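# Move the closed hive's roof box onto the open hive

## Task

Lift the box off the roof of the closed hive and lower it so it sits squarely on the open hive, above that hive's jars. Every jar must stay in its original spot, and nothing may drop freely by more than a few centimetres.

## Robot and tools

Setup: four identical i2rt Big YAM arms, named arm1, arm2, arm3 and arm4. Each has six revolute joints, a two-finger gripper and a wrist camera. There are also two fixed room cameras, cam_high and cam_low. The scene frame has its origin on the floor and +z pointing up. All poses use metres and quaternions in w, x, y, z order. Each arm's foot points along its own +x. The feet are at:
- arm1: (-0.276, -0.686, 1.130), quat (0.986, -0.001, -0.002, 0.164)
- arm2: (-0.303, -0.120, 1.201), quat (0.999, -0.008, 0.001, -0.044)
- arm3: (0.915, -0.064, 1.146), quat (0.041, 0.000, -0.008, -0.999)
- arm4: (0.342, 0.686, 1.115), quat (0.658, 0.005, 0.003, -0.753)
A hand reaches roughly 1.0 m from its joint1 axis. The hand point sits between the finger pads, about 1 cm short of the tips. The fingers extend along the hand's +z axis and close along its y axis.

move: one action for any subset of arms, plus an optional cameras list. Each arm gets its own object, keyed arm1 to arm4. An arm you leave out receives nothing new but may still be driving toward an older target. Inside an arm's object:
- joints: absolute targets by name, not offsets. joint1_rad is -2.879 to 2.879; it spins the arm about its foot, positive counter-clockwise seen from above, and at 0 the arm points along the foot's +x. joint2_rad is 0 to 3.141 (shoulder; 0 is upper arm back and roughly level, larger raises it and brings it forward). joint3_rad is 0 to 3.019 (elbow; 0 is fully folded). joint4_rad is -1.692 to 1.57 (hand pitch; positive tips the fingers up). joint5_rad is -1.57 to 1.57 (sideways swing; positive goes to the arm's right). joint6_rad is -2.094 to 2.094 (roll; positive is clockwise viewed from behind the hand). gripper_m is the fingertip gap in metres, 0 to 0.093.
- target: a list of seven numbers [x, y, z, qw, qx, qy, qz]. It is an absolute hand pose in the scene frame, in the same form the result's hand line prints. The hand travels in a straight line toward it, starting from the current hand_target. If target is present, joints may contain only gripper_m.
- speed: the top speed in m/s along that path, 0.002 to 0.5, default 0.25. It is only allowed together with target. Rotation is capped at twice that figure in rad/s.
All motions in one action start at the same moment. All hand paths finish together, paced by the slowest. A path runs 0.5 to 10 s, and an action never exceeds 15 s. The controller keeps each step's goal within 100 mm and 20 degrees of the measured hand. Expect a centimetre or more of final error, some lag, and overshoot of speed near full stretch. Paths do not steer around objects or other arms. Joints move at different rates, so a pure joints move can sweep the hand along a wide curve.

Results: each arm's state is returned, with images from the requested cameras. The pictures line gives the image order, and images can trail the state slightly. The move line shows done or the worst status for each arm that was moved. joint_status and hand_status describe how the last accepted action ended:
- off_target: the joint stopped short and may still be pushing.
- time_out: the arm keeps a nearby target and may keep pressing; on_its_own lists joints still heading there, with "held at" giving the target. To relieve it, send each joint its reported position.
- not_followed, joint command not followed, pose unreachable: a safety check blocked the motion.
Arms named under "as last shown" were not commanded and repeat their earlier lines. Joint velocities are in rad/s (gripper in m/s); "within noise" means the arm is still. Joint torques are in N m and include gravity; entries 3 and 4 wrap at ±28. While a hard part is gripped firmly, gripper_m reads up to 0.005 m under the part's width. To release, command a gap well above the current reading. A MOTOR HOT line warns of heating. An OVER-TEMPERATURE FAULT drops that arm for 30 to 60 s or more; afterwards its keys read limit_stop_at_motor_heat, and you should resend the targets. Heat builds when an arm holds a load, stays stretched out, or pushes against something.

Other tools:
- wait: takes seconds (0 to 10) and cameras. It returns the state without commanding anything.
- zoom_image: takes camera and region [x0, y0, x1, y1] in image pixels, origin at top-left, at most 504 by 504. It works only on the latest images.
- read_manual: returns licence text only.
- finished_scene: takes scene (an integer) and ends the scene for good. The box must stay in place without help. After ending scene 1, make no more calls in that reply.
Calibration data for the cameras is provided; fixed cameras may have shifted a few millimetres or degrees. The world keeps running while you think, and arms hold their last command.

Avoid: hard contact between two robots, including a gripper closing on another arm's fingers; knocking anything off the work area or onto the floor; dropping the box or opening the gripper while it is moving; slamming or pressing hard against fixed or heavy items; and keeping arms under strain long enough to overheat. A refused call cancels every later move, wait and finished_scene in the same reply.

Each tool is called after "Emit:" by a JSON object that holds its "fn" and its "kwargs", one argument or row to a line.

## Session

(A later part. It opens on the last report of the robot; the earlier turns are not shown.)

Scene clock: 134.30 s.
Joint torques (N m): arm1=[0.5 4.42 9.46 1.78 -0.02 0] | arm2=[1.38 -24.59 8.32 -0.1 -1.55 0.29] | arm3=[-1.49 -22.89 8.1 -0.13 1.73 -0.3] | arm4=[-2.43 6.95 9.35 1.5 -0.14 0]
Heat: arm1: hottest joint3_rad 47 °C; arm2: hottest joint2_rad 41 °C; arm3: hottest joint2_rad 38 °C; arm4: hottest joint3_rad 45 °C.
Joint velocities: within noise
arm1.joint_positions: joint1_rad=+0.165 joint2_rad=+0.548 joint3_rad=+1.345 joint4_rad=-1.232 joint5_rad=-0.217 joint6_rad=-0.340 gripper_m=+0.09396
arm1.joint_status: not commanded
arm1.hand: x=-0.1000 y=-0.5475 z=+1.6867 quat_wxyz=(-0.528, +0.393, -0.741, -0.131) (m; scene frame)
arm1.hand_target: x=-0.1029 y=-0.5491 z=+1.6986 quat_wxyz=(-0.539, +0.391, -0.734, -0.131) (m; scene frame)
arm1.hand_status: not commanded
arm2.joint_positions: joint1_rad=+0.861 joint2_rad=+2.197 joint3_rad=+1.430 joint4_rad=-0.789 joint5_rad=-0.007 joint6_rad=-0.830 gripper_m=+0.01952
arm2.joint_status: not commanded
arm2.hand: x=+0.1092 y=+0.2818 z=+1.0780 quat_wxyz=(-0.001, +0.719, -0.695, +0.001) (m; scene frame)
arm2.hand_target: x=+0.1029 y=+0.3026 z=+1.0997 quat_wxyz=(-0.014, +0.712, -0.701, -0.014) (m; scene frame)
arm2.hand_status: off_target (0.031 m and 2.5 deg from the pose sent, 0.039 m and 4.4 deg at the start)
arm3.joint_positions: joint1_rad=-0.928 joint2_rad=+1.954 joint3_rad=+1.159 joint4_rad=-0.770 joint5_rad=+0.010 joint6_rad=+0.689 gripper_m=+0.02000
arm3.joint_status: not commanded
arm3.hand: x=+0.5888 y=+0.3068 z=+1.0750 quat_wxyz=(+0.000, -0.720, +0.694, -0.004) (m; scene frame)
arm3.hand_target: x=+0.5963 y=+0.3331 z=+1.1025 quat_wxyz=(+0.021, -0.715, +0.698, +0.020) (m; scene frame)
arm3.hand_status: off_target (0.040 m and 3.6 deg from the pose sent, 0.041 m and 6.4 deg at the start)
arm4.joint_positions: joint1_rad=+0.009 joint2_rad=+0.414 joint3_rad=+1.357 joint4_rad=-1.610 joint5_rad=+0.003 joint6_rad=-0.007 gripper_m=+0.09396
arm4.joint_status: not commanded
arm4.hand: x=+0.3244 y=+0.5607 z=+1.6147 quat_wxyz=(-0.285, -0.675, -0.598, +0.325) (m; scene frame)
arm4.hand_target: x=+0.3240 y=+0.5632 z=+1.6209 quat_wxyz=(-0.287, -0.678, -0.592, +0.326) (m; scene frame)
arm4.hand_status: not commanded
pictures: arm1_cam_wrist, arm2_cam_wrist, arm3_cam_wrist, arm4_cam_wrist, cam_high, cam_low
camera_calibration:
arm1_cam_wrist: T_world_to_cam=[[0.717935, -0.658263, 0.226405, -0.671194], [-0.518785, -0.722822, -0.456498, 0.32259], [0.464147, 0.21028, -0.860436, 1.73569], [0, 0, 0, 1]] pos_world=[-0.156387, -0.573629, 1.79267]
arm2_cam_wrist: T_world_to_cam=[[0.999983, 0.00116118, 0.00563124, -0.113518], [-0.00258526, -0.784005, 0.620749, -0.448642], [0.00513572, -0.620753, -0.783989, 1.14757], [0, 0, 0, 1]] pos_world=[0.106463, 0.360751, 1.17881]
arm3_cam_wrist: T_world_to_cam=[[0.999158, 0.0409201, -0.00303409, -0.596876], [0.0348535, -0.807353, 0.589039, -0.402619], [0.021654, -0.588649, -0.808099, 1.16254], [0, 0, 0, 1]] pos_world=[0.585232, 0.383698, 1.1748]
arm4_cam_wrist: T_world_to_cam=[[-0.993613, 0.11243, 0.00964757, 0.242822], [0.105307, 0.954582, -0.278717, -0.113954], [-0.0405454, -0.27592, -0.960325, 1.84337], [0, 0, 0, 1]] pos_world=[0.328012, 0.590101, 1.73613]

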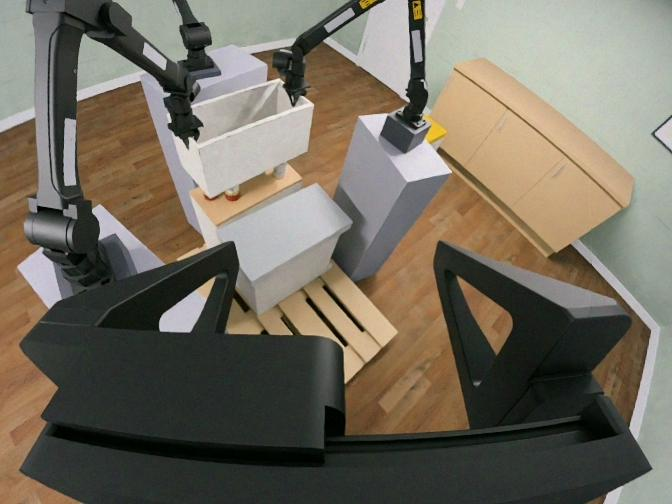

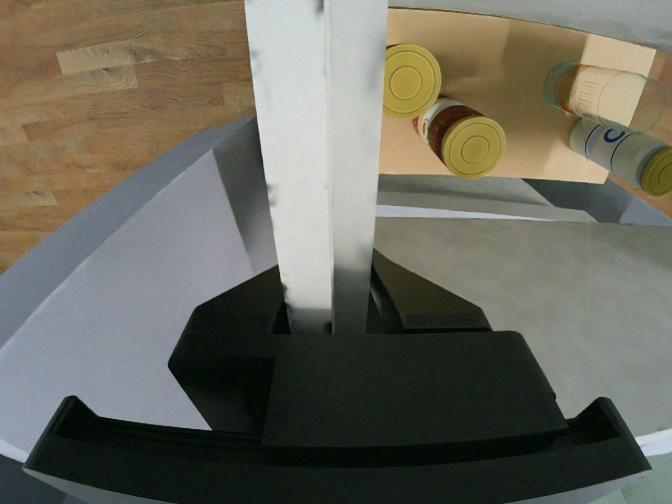

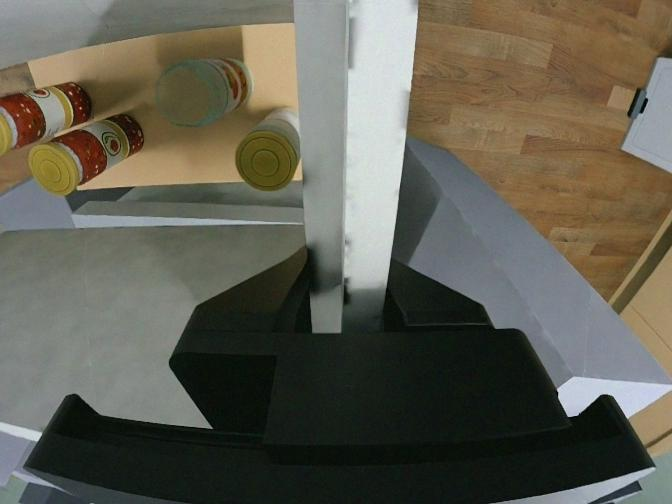

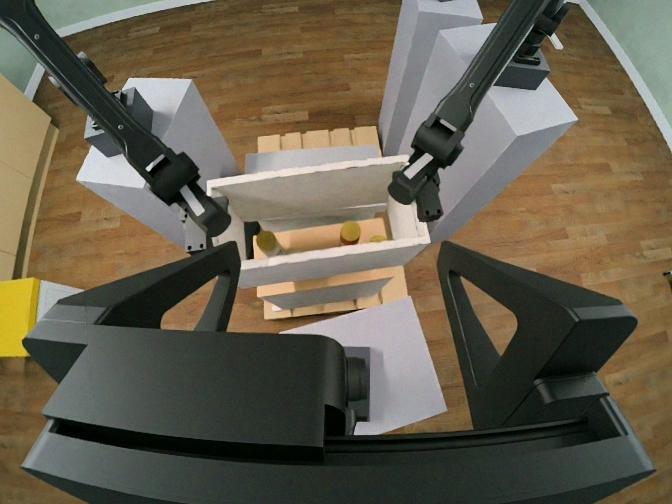

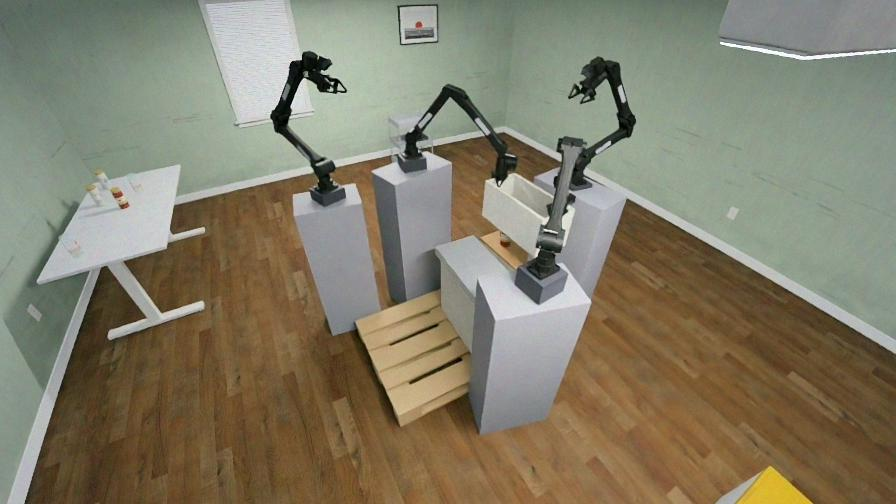

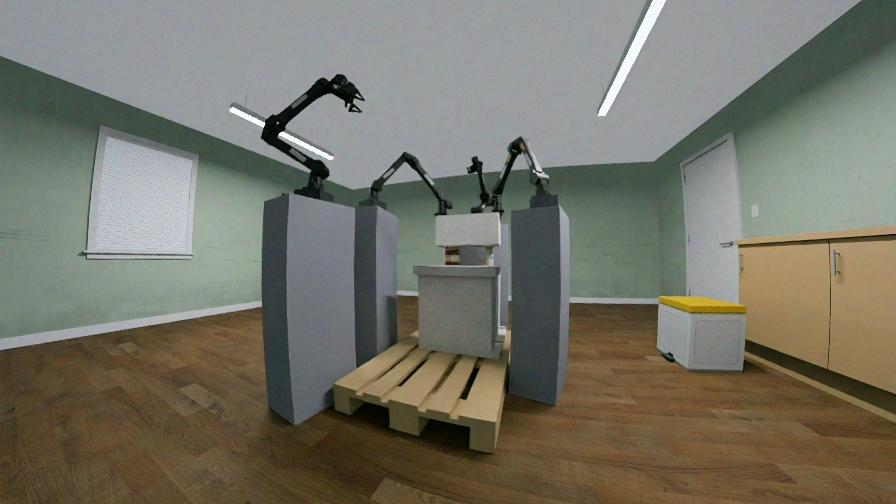

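Emit:
{"fn": "move", "kwargs": {
  "arm2": {"target":[0.107,0.303,1.065,-0.014,0.712,-0.702,-0.014],"speed":0.03},
  "arm3": {"target":[0.600,0.334,1.068,-0.020,0.716,-0.698,-0.020],"speed":0.03},
  "cameras": ["arm4_cam_wrist","arm1_cam_wrist"]
}}

Emit:
{"fn": "zoom_image", "kwargs": {
  "camera": "arm4_cam_wrist",
  "region": [370, 220, 440, 290]
}}

Emit:
{"fn": "zoom_image", "kwargs": {
  "camera": "arm4_cam_wrist",
  "region": [215, 240, 285, 310]
}}

Emit:
{"fn": "zoom_image", "kwargs": {
  "camera": "arm1_cam_wrist",
  "region": [170, 140, 320, 250]
}}

Scene clock: 142.03 s.
Joint torques (N m): arm1=[0.5 4.42 9.44 1.78 -0.02 0] | arm2=[1.08 -23.94 8.77 -0.36 -1.48 0.26] | arm3=[-2.02 -22.83 6.97 -0.1 1.7 -0.36] | arm4=[-2.08 6.71 9.1 1.43 -0.14 0.06]
Heat: arm1: hottest joint3_rad 47 °C; arm2: hottest joint2_rad 40 °C; arm3: hottest joint2_rad 39 °C; arm4: hottest joint3_rad 45 °C.
move: arm2 off_target; arm3 off_target
Joint velocities: within noise
arm1, arm4: as last shown
arm2.joint_positions: joint1_rad=+0.861 joint2_rad=+2.256 joint3_rad=+1.430 joint4_rad=-0.725 joint5_rad=-0.009 joint6_rad=-0.830 gripper_m=+0.01952
arm2.joint_status: not commanded
arm2.hand: x=+0.1090 y=+0.2815 z=+1.0452 quat_wxyz=(-0.003, +0.718, -0.696, +0.000) (m; scene frame)
arm2.hand_target: x=+0.1068 y=+0.3026 z=+1.0650 quat_wxyz=(-0.014, +0.712, -0.702, -0.014) (m; scene frame)
arm2.hand_status: off_target (0.029 m and 2.3 deg from the pose sent, 0.025 m and 2.5 deg at the start)
arm3.joint_positions: joint1_rad=-0.929 joint2_rad=+2.016 joint3_rad=+1.144 joint4_rad=-0.686 joint5_rad=+0.011 joint6_rad=+0.689 gripper_m=+0.02000
arm3.joint_status: not commanded
arm3.hand: x=+0.5891 y=+0.3064 z=+1.0422 quat_wxyz=(+0.000, -0.720, +0.694, +0.000) (m; scene frame)
arm3.hand_target: x=+0.6002 y=+0.3330 z=+1.0672 quat_wxyz=(+0.021, -0.715, +0.698, +0.019) (m; scene frame)
arm3.hand_status: off_target (0.039 m and 3.3 deg from the pose sent, 0.030 m and 3.7 deg at the start)
pictures: arm1_cam_wrist, arm4_cam_wrist
camera_calibration:
arm1_cam_wrist: T_world_to_cam=[[0.717935, -0.658263, 0.226405, -0.671194], [-0.518785, -0.722822, -0.456498, 0.32259], [0.464147, 0.21028, -0.860436, 1.73569], [0, 0, 0, 1]] pos_world=[-0.156387, -0.573629, 1.79267]
arm4_cam_wrist: T_world_to_cam=[[-0.993613, 0.11243, 0.00964757, 0.242822], [0.105307, 0.954582, -0.278717, -0.113954], [-0.0405454, -0.27592, -0.960325, 1.84337], [0, 0, 0, 1]] pos_world=[0.328012, 0.590101, 1.73613]

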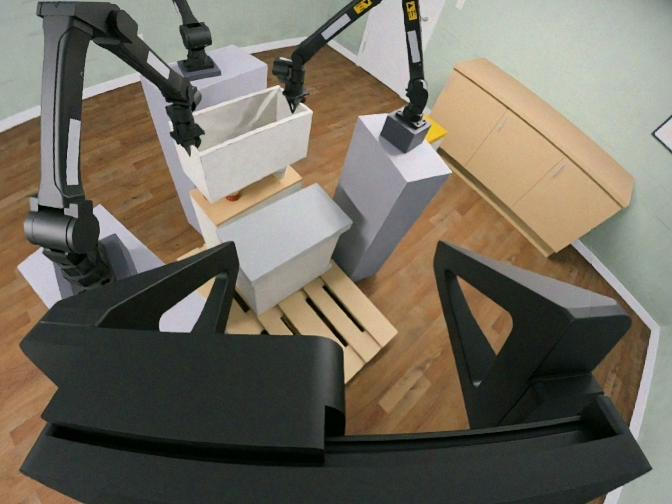

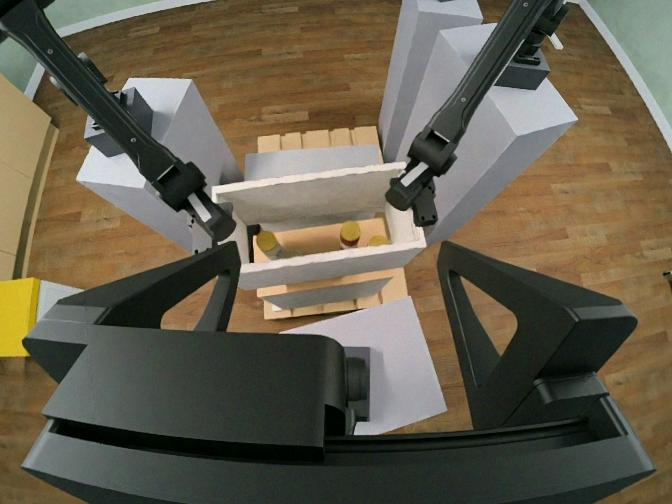

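Scaled by 7.200 from the camera's 672x504 image, which has a finer 960x720 frame.

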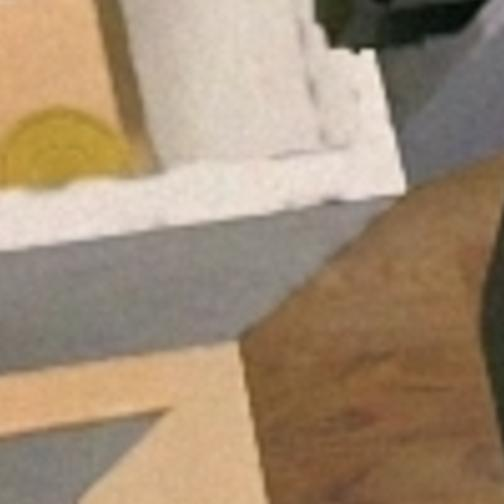

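Scaled by 7.200 from the camera's 672x504 image, which has a finer 960x720 frame.

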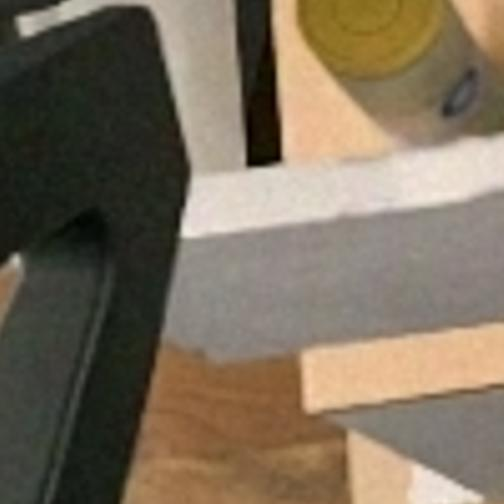

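Scaled by 3.360 from the camera's 672x504 image, which has a finer 960x720 frame.

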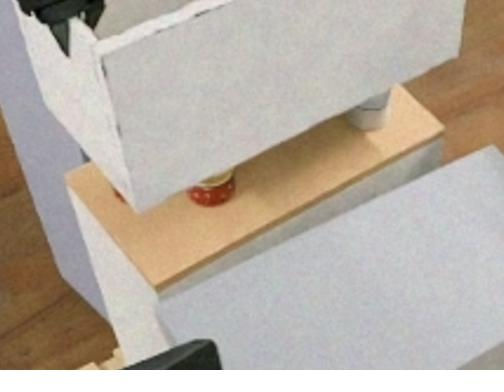

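Emit:
{"fn": "move", "kwargs": {
  "arm2": {"target":[0.107,0.303,1.005,-0.013,0.712,-0.702,-0.013],"speed":0.03},
  "arm3": {"target":[0.600,0.334,1.008,-0.019,0.716,-0.698,-0.019],"speed":0.03},
  "cameras": ["arm4_cam_wrist","arm1_cam_wrist"]
}}

Emit:
{"fn": "zoom_image", "kwargs": {
  "camera": "arm4_cam_wrist",
  "region": [370, 220, 440, 290]
}}

Emit:
{"fn": "zoom_image", "kwargs": {
  "camera": "arm4_cam_wrist",
  "region": [215, 240, 285, 310]
}}

Emit:
{"fn": "zoom_image", "kwargs": {
  "camera": "arm1_cam_wrist",
  "region": [170, 140, 320, 250]
}}

Scene clock: 149.73 s.
Joint torques (N m): arm1=[0.5 4.42 9.46 1.8 -0.02 0] | arm2=[1.32 -24.23 7.9 -0.27 -1.44 0.29] | arm3=[-2.2 -23.12 6.13 -0.16 1.64 -0.38] | arm4=[-1.85 6.71 9.28 1.42 -0.11 0.05]
Heat: arm1: hottest joint3_rad 48 °C; arm2: hottest joint2_rad 42 °C; arm3: hottest joint2_rad 39 °C; arm4: hottest joint3_rad 45 °C.
move: arm2 off_target; arm3 off_target
Joint velocities: within noise
arm1, arm4: as last shown
arm2.joint_positions: joint1_rad=+0.861 joint2_rad=+2.371 joint3_rad=+1.456 joint4_rad=-0.633 joint5_rad=-0.008 joint6_rad=-0.830 gripper_m=+0.01952
arm2.joint_status: not commanded
arm2.hand: x=+0.1101 y=+0.2816 z=+0.9884 quat_wxyz=(-0.004, +0.718, -0.696, +0.001) (m; scene frame)
arm2.hand_target: x=+0.1067 y=+0.3026 z=+1.0049 quat_wxyz=(-0.013, +0.712, -0.702, -0.013) (m; scene frame)
arm2.hand_status: off_target (0.027 m and 2.1 deg from the pose sent, 0.046 m and 2.2 deg at the start)
arm3.joint_positions: joint1_rad=-0.929 joint2_rad=+2.136 joint3_rad=+1.141 joint4_rad=-0.560 joint5_rad=+0.010 joint6_rad=+0.689 gripper_m=+0.02000
arm3.joint_status: not commanded
arm3.hand: x=+0.5898 y=+0.3045 z=+0.9852 quat_wxyz=(+0.000, -0.720, +0.694, +0.001) (m; scene frame)
arm3.hand_target: x=+0.6002 y=+0.3331 z=+1.0074 quat_wxyz=(+0.020, -0.715, +0.698, +0.019) (m; scene frame)
arm3.hand_status: off_target (0.039 m and 3.0 deg from the pose sent, 0.045 m and 3.1 deg at the start)
pictures: arm1_cam_wrist, arm4_cam_wrist
camera_calibration:
arm1_cam_wrist: T_world_to_cam=[[0.717935, -0.658263, 0.226405, -0.671194], [-0.518785, -0.722822, -0.456498, 0.32259], [0.464147, 0.21028, -0.860436, 1.73569], [0, 0, 0, 1]] pos_world=[-0.156387, -0.573629, 1.79267]
arm4_cam_wrist: T_world_to_cam=[[-0.993613, 0.11243, 0.00964757, 0.242822], [0.105307, 0.954582, -0.278717, -0.113954], [-0.0405454, -0.27592, -0.960325, 1.84337], [0, 0, 0, 1]] pos_world=[0.328012, 0.590101, 1.73613]

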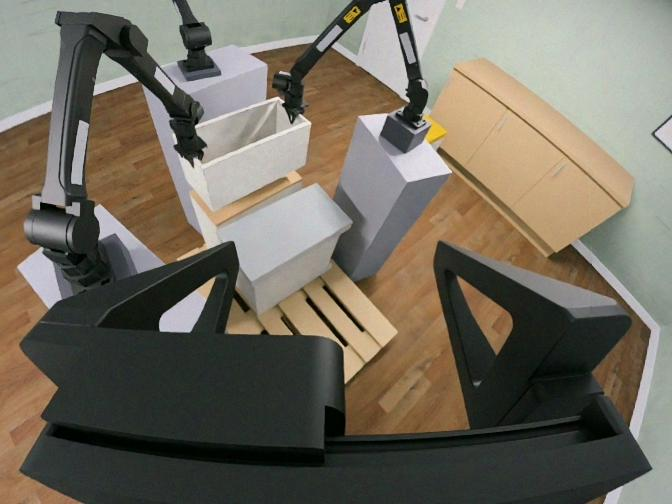

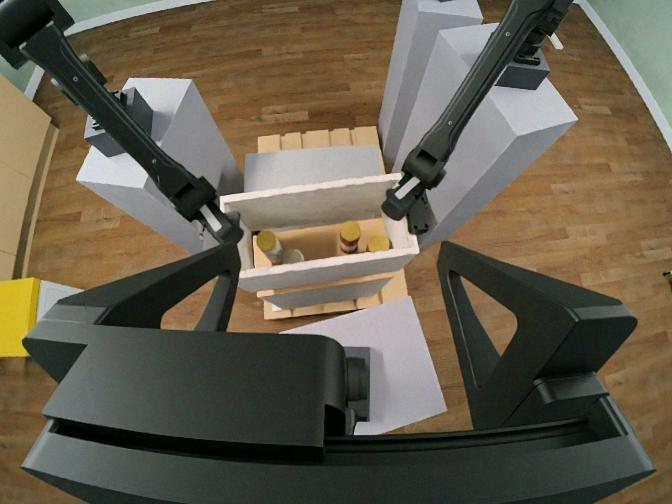

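Scaled by 7.200 from the camera's 672x504 image, which has a finer 960x720 frame.

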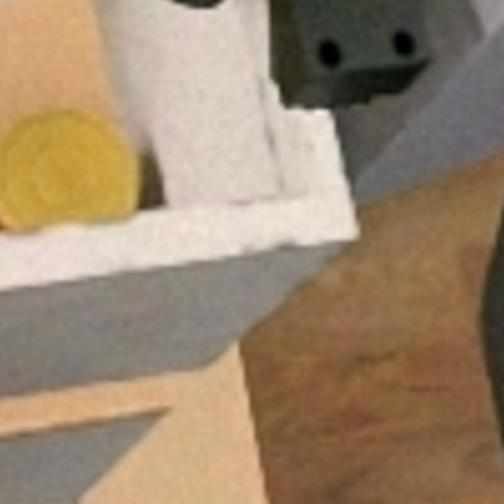

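Scaled by 7.200 from the camera's 672x504 image, which has a finer 960x720 frame.

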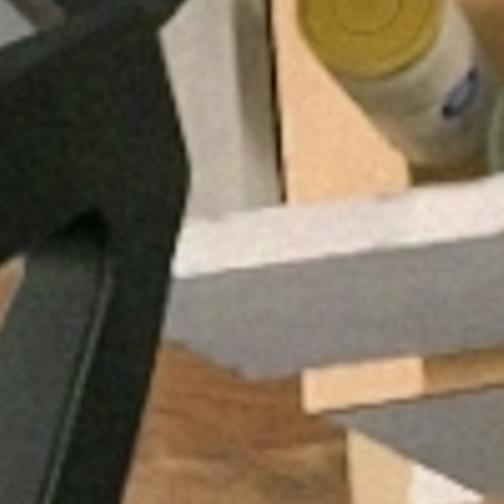

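Scaled by 3.360 from the camera's 672x504 image, which has a finer 960x720 frame.

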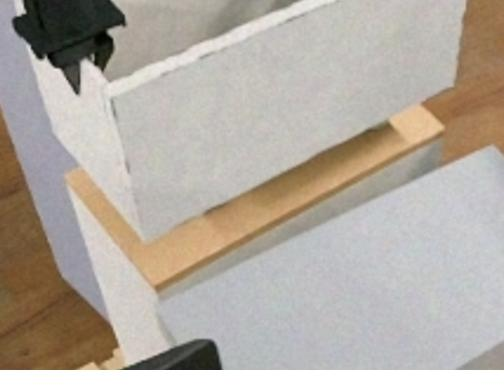

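Emit:
{"fn": "move", "kwargs": {
  "arm2": {"target":[0.106,0.304,0.954,-0.011,0.712,-0.702,-0.011],"speed":0.03},
  "arm3": {"target":[0.599,0.336,0.957,-0.018,0.716,-0.698,-0.018],"speed":0.03},
  "cameras": ["arm4_cam_wrist","arm1_cam_wrist"]
}}

Emit:
{"fn": "zoom_image", "kwargs": {
  "camera": "arm4_cam_wrist",
  "region": [370, 220, 440, 290]
}}

Emit:
{"fn": "zoom_image", "kwargs": {
  "camera": "arm4_cam_wrist",
  "region": [215, 240, 285, 310]
}}

Emit:
{"fn": "zoom_image", "kwargs": {
  "camera": "arm1_cam_wrist",
  "region": [170, 140, 320, 250]
}}

Emit:
{"fn": "zoom_image", "kwargs": {
  "camera": "arm4_cam_wrist",
  "region": [190, 150, 450, 350]
}}

Scene clock: 155.83 s.
Joint torques (N m): arm1=[0.44 4.37 9.44 1.78 -0.02 0] | arm2=[1.67 -24.18 6.98 -0.24 -1.37 0.28] | arm3=[-2.43 -23.18 5.98 -0.18 1.64 -0.41] | arm4=[-1.44 7.18 9.29 1.57 -0.15 0.04]
Heat: arm1: hottest joint3_rad 48 °C; arm2: hottest joint2_rad 42 °C; arm3: hottest joint2_rad 40 °C; arm4: hottest joint3_rad 45 °C.
move: arm2 off_target; arm3 off_target
Joint velocities: within noise
arm1, arm4: as last shown
arm2.joint_positions: joint1_rad=+0.861 joint2_rad=+2.477 joint3_rad=+1.500 joint4_rad=-0.572 joint5_rad=-0.005 joint6_rad=-0.827 gripper_m=+0.01952
arm2.joint_status: not commanded
arm2.hand: x=+0.1116 y=+0.2818 z=+0.9394 quat_wxyz=(-0.004, +0.717, -0.697, +0.002) (m; scene frame)
arm2.hand_target: x=+0.1057 y=+0.3036 z=+0.9538 quat_wxyz=(-0.011, +0.712, -0.702, -0.011) (m; scene frame)
arm2.hand_status: off_target (0.027 m and 1.9 deg from the pose sent, 0.041 m and 1.9 deg at the start)
arm3.joint_positions: joint1_rad=-0.929 joint2_rad=+2.248 joint3_rad=+1.159 joint4_rad=-0.468 joint5_rad=+0.008 joint6_rad=+0.689 gripper_m=+0.02000
arm3.joint_status: not commanded
arm3.hand: x=+0.5907 y=+0.3024 z=+0.9361 quat_wxyz=(-0.001, -0.720, +0.694, +0.000) (m; scene frame)
arm3.hand_target: x=+0.5995 y=+0.3350 z=+0.9568 quat_wxyz=(+0.019, -0.715, +0.698, +0.018) (m; scene frame)
arm3.hand_status: off_target (0.040 m and 3.0 deg from the pose sent, 0.043 m and 2.9 deg at the start)
pictures: arm1_cam_wrist, arm4_cam_wrist
camera_calibration:
arm1_cam_wrist: T_world_to_cam=[[0.717935, -0.658263, 0.226405, -0.671194], [-0.518785, -0.722822, -0.456498, 0.32259], [0.464147, 0.21028, -0.860436, 1.73569], [0, 0, 0, 1]] pos_world=[-0.156387, -0.573629, 1.79267]
arm4_cam_wrist: T_world_to_cam=[[-0.993613, 0.11243, 0.00964757, 0.242822], [0.105307, 0.954582, -0.278717, -0.113954], [-0.0405454, -0.27592, -0.960325, 1.84337], [0, 0, 0, 1]] pos_world=[0.328012, 0.590101, 1.73613]

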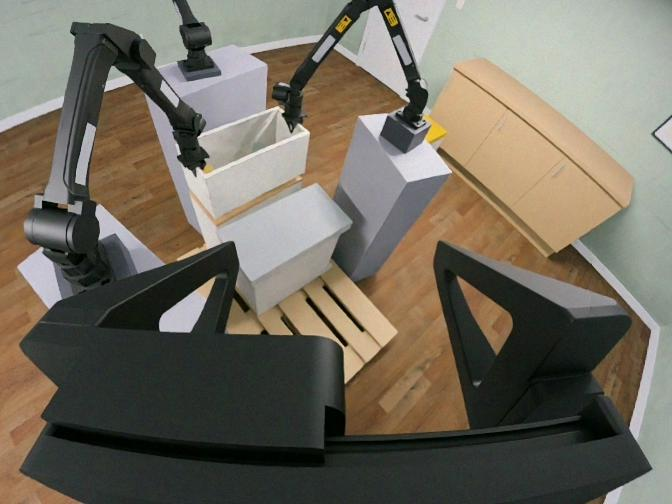

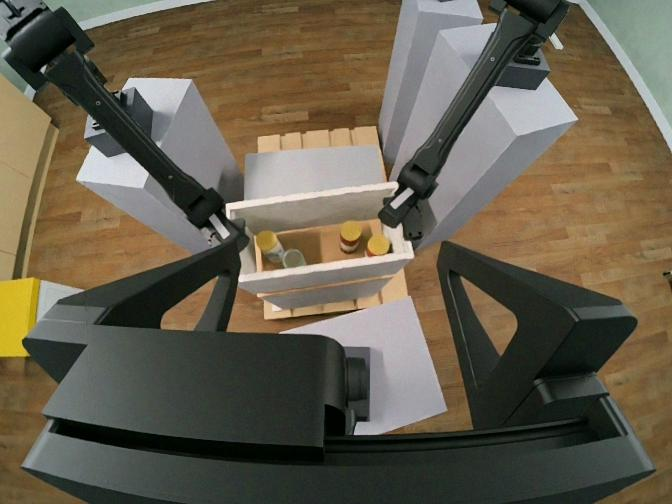

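Scaled by 7.200 from the camera's 672x504 image, which has a finer 960x720 frame.

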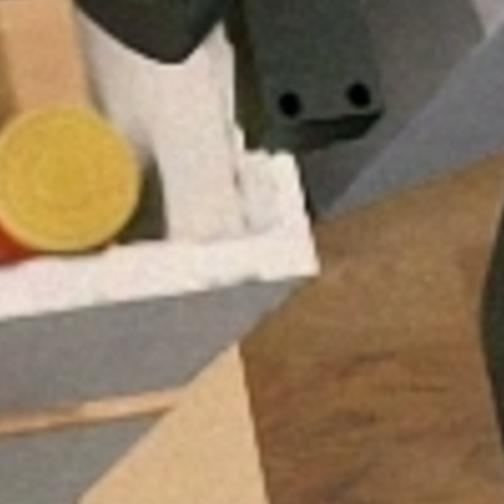

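Scaled by 7.200 from the camera's 672x504 image, which has a finer 960x720 frame.

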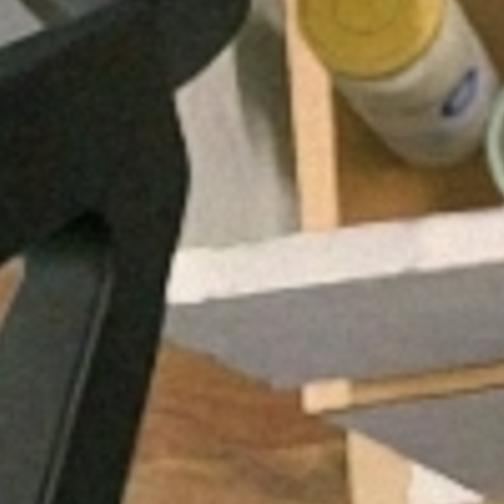

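Scaled by 3.360 from the camera's 672x504 image, which has a finer 960x720 frame.

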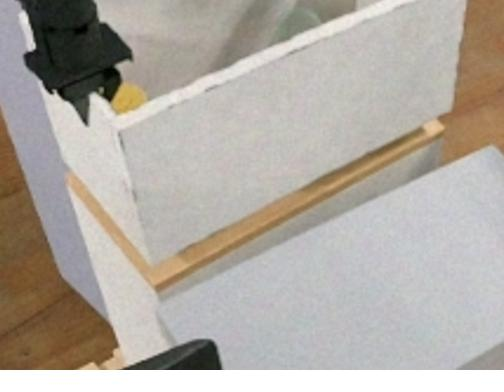

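Scaled by 1.938 from the camera's 672x504 image, which has a finer 960x720 frame.

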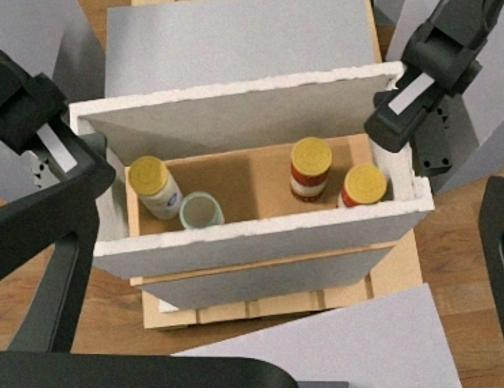

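Emit:
{"fn": "move", "kwargs": {
  "arm2": {"target":[0.101,0.306,0.930,-0.010,0.712,-0.702,-0.010],"speed":0.02},
  "arm3": {"target":[0.595,0.342,0.934,-0.018,0.716,-0.698,-0.018],"speed":0.02},
  "cameras": ["arm4_cam_wrist","arm1_cam_wrist"]
}}

Emit:
{"fn": "zoom_image", "kwargs": {
  "camera": "arm4_cam_wrist",
  "region": [370, 220, 440, 290]
}}

Emit:
{"fn": "zoom_image", "kwargs": {
  "camera": "arm4_cam_wrist",
  "region": [215, 240, 285, 310]
}}

Emit:
{"fn": "zoom_image", "kwargs": {
  "camera": "arm1_cam_wrist",
  "region": [170, 140, 320, 250]
}}

Emit:
{"fn": "zoom_image", "kwargs": {
  "camera": "arm4_cam_wrist",
  "region": [190, 150, 450, 350]
}}

Scene clock: 163.60 s.
Joint torques (N m): arm1=[0.44 4.37 9.46 1.77 -0.02 0] | arm2=[1.9 -24.23 6.65 -0.13 -1.28 0.37] | arm3=[-2.61 -23.53 6.05 -0.1 1.68 -0.41] | arm4=[-2.14 7.24 9.16 1.33 -0.14 0.06]
Heat: arm1: hottest joint3_rad 48 °C; arm2: hottest joint2_rad 41 °C; arm3: hottest joint2_rad 41 °C; arm4: hottest joint3_rad 45 °C.
move: arm2 off_target; arm3 off_target
Joint velocities: within noise
arm1, arm4: as last shown
arm2.joint_positions: joint1_rad=+0.862 joint2_rad=+2.526 joint3_rad=+1.519 joint4_rad=-0.542 joint5_rad=-0.005 joint6_rad=-0.827 gripper_m=+0.01952
arm2.joint_status: not commanded
arm2.hand: x=+0.1101 y=+0.2807 z=+0.9161 quat_wxyz=(-0.004, +0.718, -0.696, +0.002) (m; scene frame)
arm2.hand_target: x=+0.1007 y=+0.3054 z=+0.9298 quat_wxyz=(-0.010, +0.712, -0.702, -0.010) (m; scene frame)
arm2.hand_status: off_target (0.030 m and 1.8 deg from the pose sent, 0.028 m and 1.8 deg at the start)
arm3.joint_positions: joint1_rad=-0.929 joint2_rad=+2.310 joint3_rad=+1.192 joint4_rad=-0.445 joint5_rad=+0.007 joint6_rad=+0.687 gripper_m=+0.02000
arm3.joint_status: not commanded
arm3.hand: x=+0.5881 y=+0.3047 z=+0.9126 quat_wxyz=(-0.002, -0.720, +0.694, -0.003) (m; scene frame)
arm3.hand_target: x=+0.5957 y=+0.3408 z=+0.9339 quat_wxyz=(+0.019, -0.715, +0.698, +0.017) (m; scene frame)
arm3.hand_status: off_target (0.044 m and 3.3 deg from the pose sent, 0.040 m and 3.0 deg at the start)
pictures: arm1_cam_wrist, arm4_cam_wrist
camera_calibration:
arm1_cam_wrist: T_world_to_cam=[[0.717935, -0.658263, 0.226405, -0.671194], [-0.518785, -0.722822, -0.456498, 0.32259], [0.464147, 0.21028, -0.860436, 1.73569], [0, 0, 0, 1]] pos_world=[-0.156387, -0.573629, 1.79267]
arm4_cam_wrist: T_world_to_cam=[[-0.993613, 0.11243, 0.00964757, 0.242822], [0.105307, 0.954582, -0.278717, -0.113954], [-0.0405454, -0.27592, -0.960325, 1.84337], [0, 0, 0, 1]] pos_world=[0.328012, 0.590101, 1.73613]

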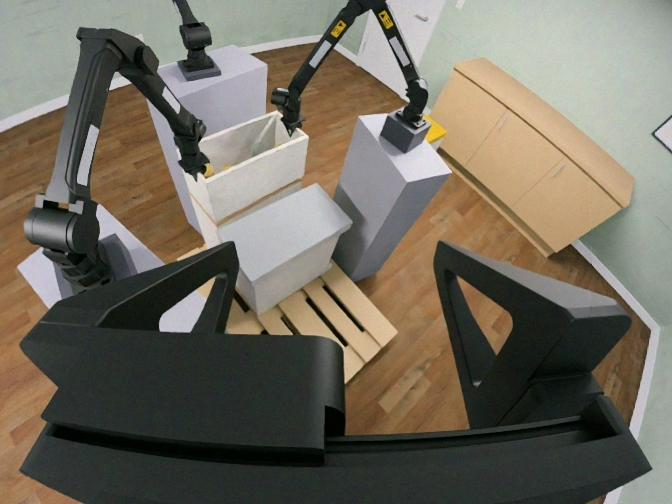

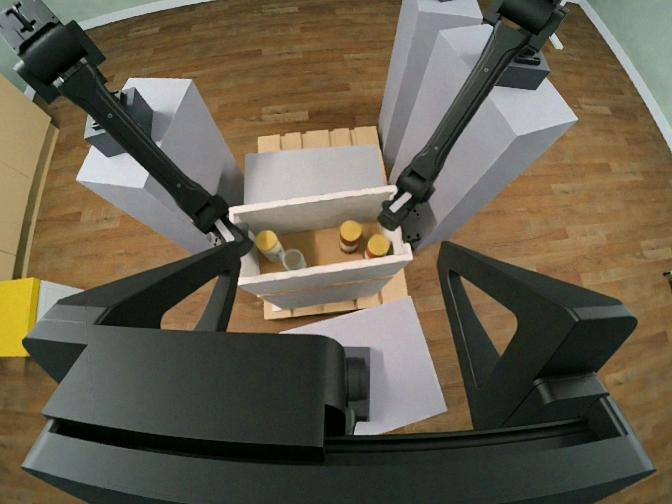

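Scaled by 7.200 from the camera's 672x504 image, which has a finer 960x720 frame.

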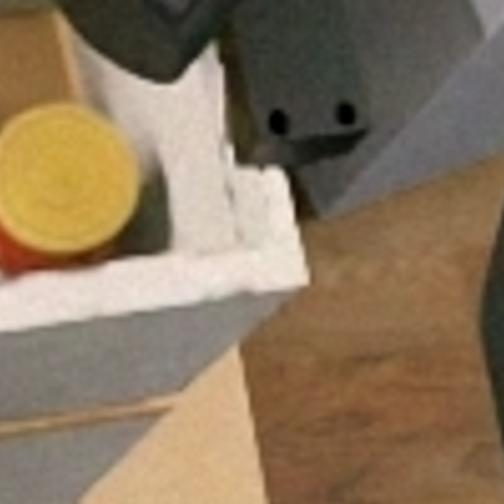

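Scaled by 7.200 from the camera's 672x504 image, which has a finer 960x720 frame.

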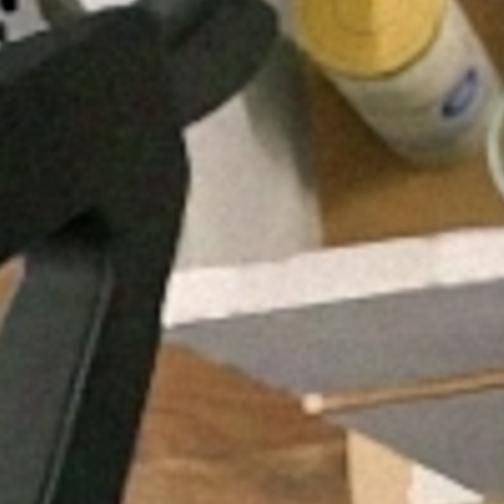

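Scaled by 3.360 from the camera's 672x504 image, which has a finer 960x720 frame.

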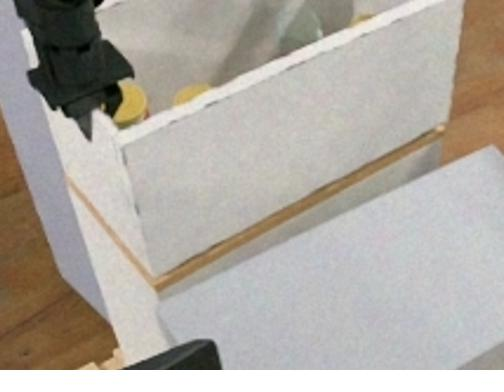

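Scaled by 1.938 from the camera's 672x504 image, which has a finer 960x720 frame.

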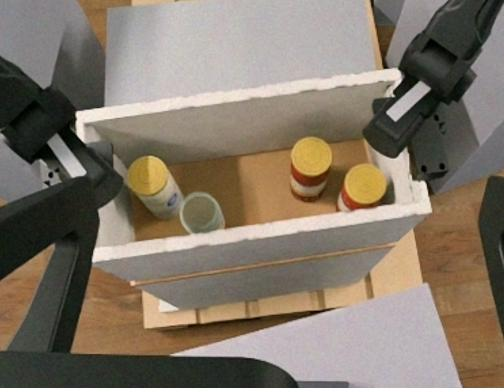

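Emit:
{"fn": "zoom_image", "kwargs": {
  "camera": "arm1_cam_wrist",
  "region": [180, 180, 250, 240]
}}

Emit:
{"fn": "zoom_image", "kwargs": {
  "camera": "arm1_cam_wrist",
  "region": [250, 165, 320, 225]
}}

Emit:
{"fn": "zoom_image", "kwargs": {
  "camera": "arm4_cam_wrist",
  "region": [240, 265, 290, 305]
}}

Emit:
{"fn": "zoom_image", "kwargs": {
  "camera": "arm4_cam_wrist",
  "region": [360, 255, 410, 295]
}}

Scaled by 7.200 from the camera's 672x504 image, which has a finer 960x720 frame.

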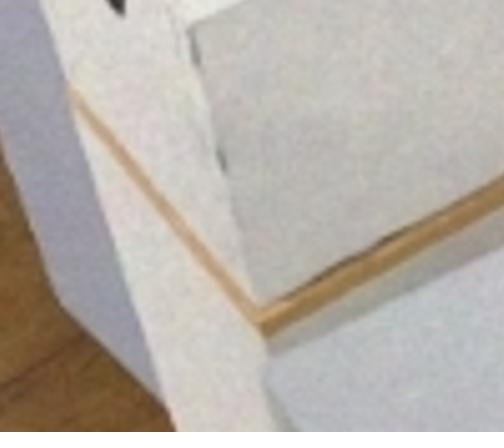

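Scaled by 7.200 from the camera's 672x504 image, which has a finer 960x720 frame.

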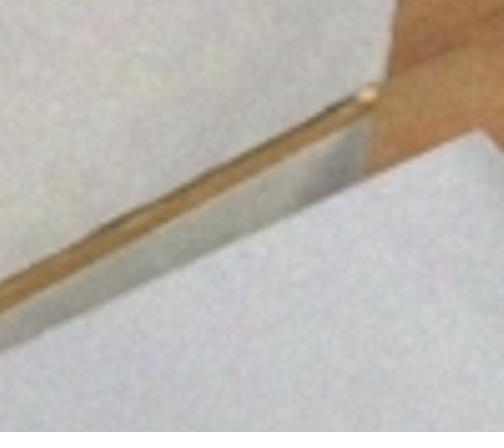

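Scaled by 10.080 from the camera's 672x504 image, which has a finer 960x720 frame.

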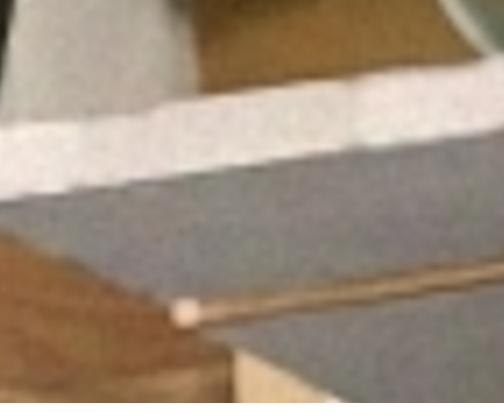

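Scaled by 10.080 from the camera's 672x504 image, which has a finer 960x720 frame.

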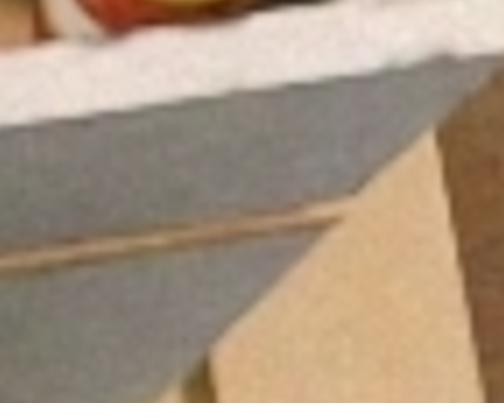

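Emit:
{"fn": "move", "kwargs": {
  "arm2": {"target":[0.101,0.306,0.921,-0.010,0.712,-0.702,-0.010],"speed":0.02},
  "arm3": {"target":[0.595,0.342,0.926,-0.018,0.716,-0.698,-0.018],"speed":0.02},
  "cameras": ["arm4_cam_wrist","arm1_cam_wrist"]
}}

Emit:
{"fn": "zoom_image", "kwargs": {
  "camera": "arm1_cam_wrist",
  "region": [180, 180, 250, 240]
}}

Emit:
{"fn": "zoom_image", "kwargs": {
  "camera": "arm1_cam_wrist",
  "region": [250, 165, 320, 225]
}}

Emit:
{"fn": "zoom_image", "kwargs": {
  "camera": "arm4_cam_wrist",
  "region": [240, 265, 290, 305]
}}

Emit:
{"fn": "zoom_image", "kwargs": {
  "camera": "arm4_cam_wrist",
  "region": [360, 255, 410, 295]
}}

Scene clock: 171.83 s.
Joint torques (N m): arm1=[0.5 4.42 9.44 1.81 -0.02 0] | arm2=[1.9 -24.35 6.52 -0.1 -1.29 0.38] | arm3=[-2.55 -23.65 5.86 -0.1 1.68 -0.41] | arm4=[-2.32 6.77 9.16 1.54 -0.12 0.06]
Heat: arm1: hottest joint3_rad 48 °C; arm2: hottest joint2_rad 44 °C; arm3: hottest joint2_rad 41 °C; arm4: hottest joint3_rad 46 °C.
move: arm2 off_target; arm3 off_target
Joint velocities: within noise
arm1, arm4: as last shown
arm2.joint_positions: joint1_rad=+0.862 joint2_rad=+2.546 joint3_rad=+1.529 joint4_rad=-0.532 joint5_rad=-0.005 joint6_rad=-0.827 gripper_m=+0.01952
arm2.joint_status: not commanded
arm2.hand: x=+0.1102 y=+0.2810 z=+0.9077 quat_wxyz=(-0.004, +0.718, -0.696, +0.002) (m; scene frame)
arm2.hand_target: x=+0.1007 y=+0.3055 z=+0.9208 quat_wxyz=(-0.010, +0.713, -0.702, -0.010) (m; scene frame)
arm2.hand_status: off_target (0.030 m and 1.8 deg from the pose sent, 0.027 m and 1.8 deg at the start)
arm3.joint_positions: joint1_rad=-0.929 joint2_rad=+2.329 joint3_rad=+1.199 joint4_rad=-0.432 joint5_rad=+0.007 joint6_rad=+0.687 gripper_m=+0.02000
arm3.joint_status: not commanded
arm3.hand: x=+0.5880 y=+0.3047 z=+0.9047 quat_wxyz=(-0.002, -0.720, +0.694, -0.003) (m; scene frame)
arm3.hand_target: x=+0.5956 y=+0.3408 z=+0.9259 quat_wxyz=(+0.019, -0.715, +0.698, +0.018) (m; scene frame)
arm3.hand_status: off_target (0.044 m and 3.3 deg from the pose sent, 0.040 m and 3.3 deg at the start)
pictures: arm1_cam_wrist, arm4_cam_wrist
camera_calibration:
arm1_cam_wrist: T_world_to_cam=[[0.717935, -0.658263, 0.226405, -0.671194], [-0.518785, -0.722822, -0.456498, 0.32259], [0.464147, 0.21028, -0.860436, 1.73569], [0, 0, 0, 1]] pos_world=[-0.156387, -0.573629, 1.79267]
arm4_cam_wrist: T_world_to_cam=[[-0.993613, 0.11243, 0.00964757, 0.242822], [0.105307, 0.954582, -0.278717, -0.113954], [-0.0405454, -0.27592, -0.960325, 1.84337], [0, 0, 0, 1]] pos_world=[0.328012, 0.590101, 1.73613]

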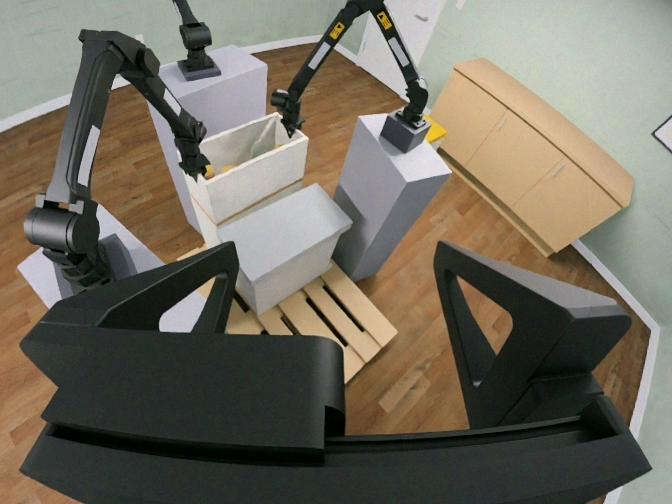

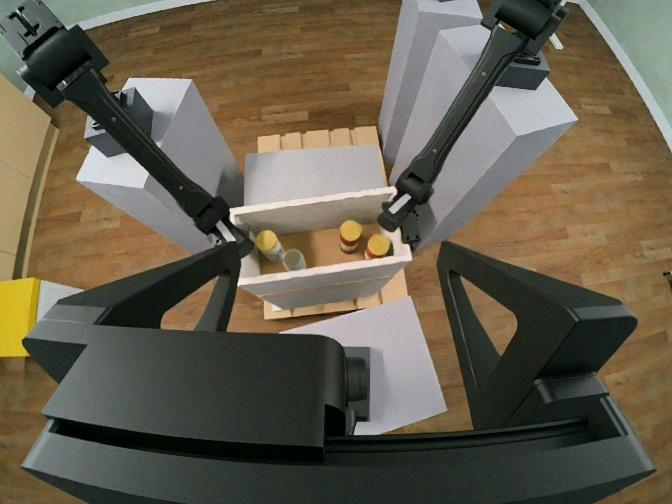

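Scaled by 7.200 from the camera's 672x504 image, which has a finer 960x720 frame.

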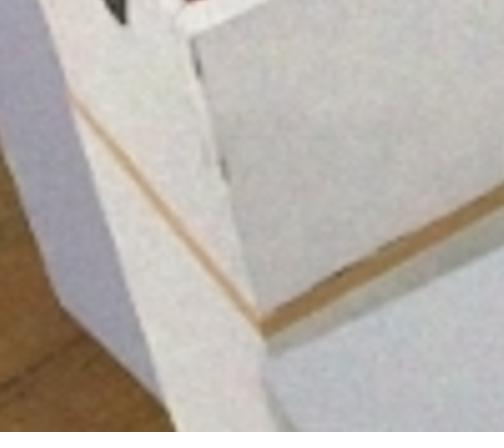

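Scaled by 7.200 from the camera's 672x504 image, which has a finer 960x720 frame.

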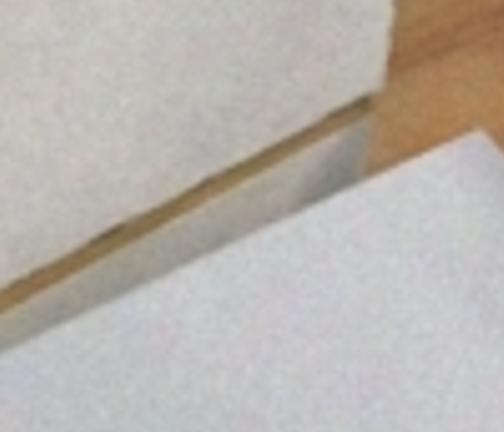

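Scaled by 10.080 from the camera's 672x504 image, which has a finer 960x720 frame.

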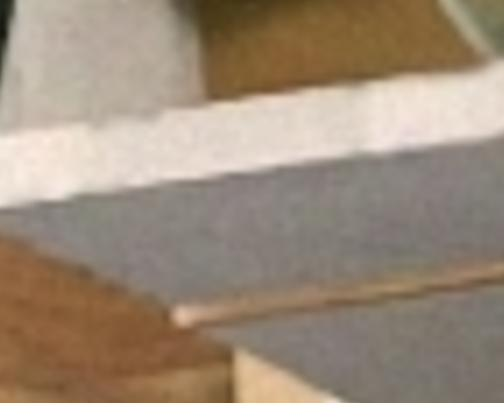

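Scaled by 10.080 from the camera's 672x504 image, which has a finer 960x720 frame.

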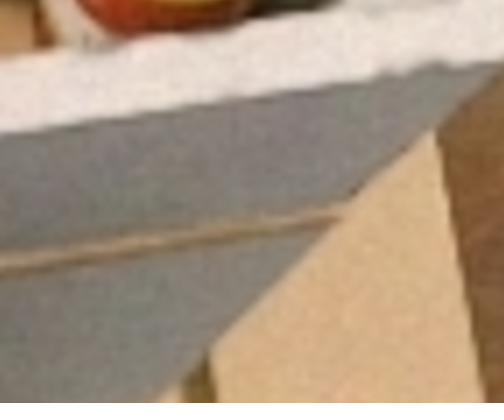

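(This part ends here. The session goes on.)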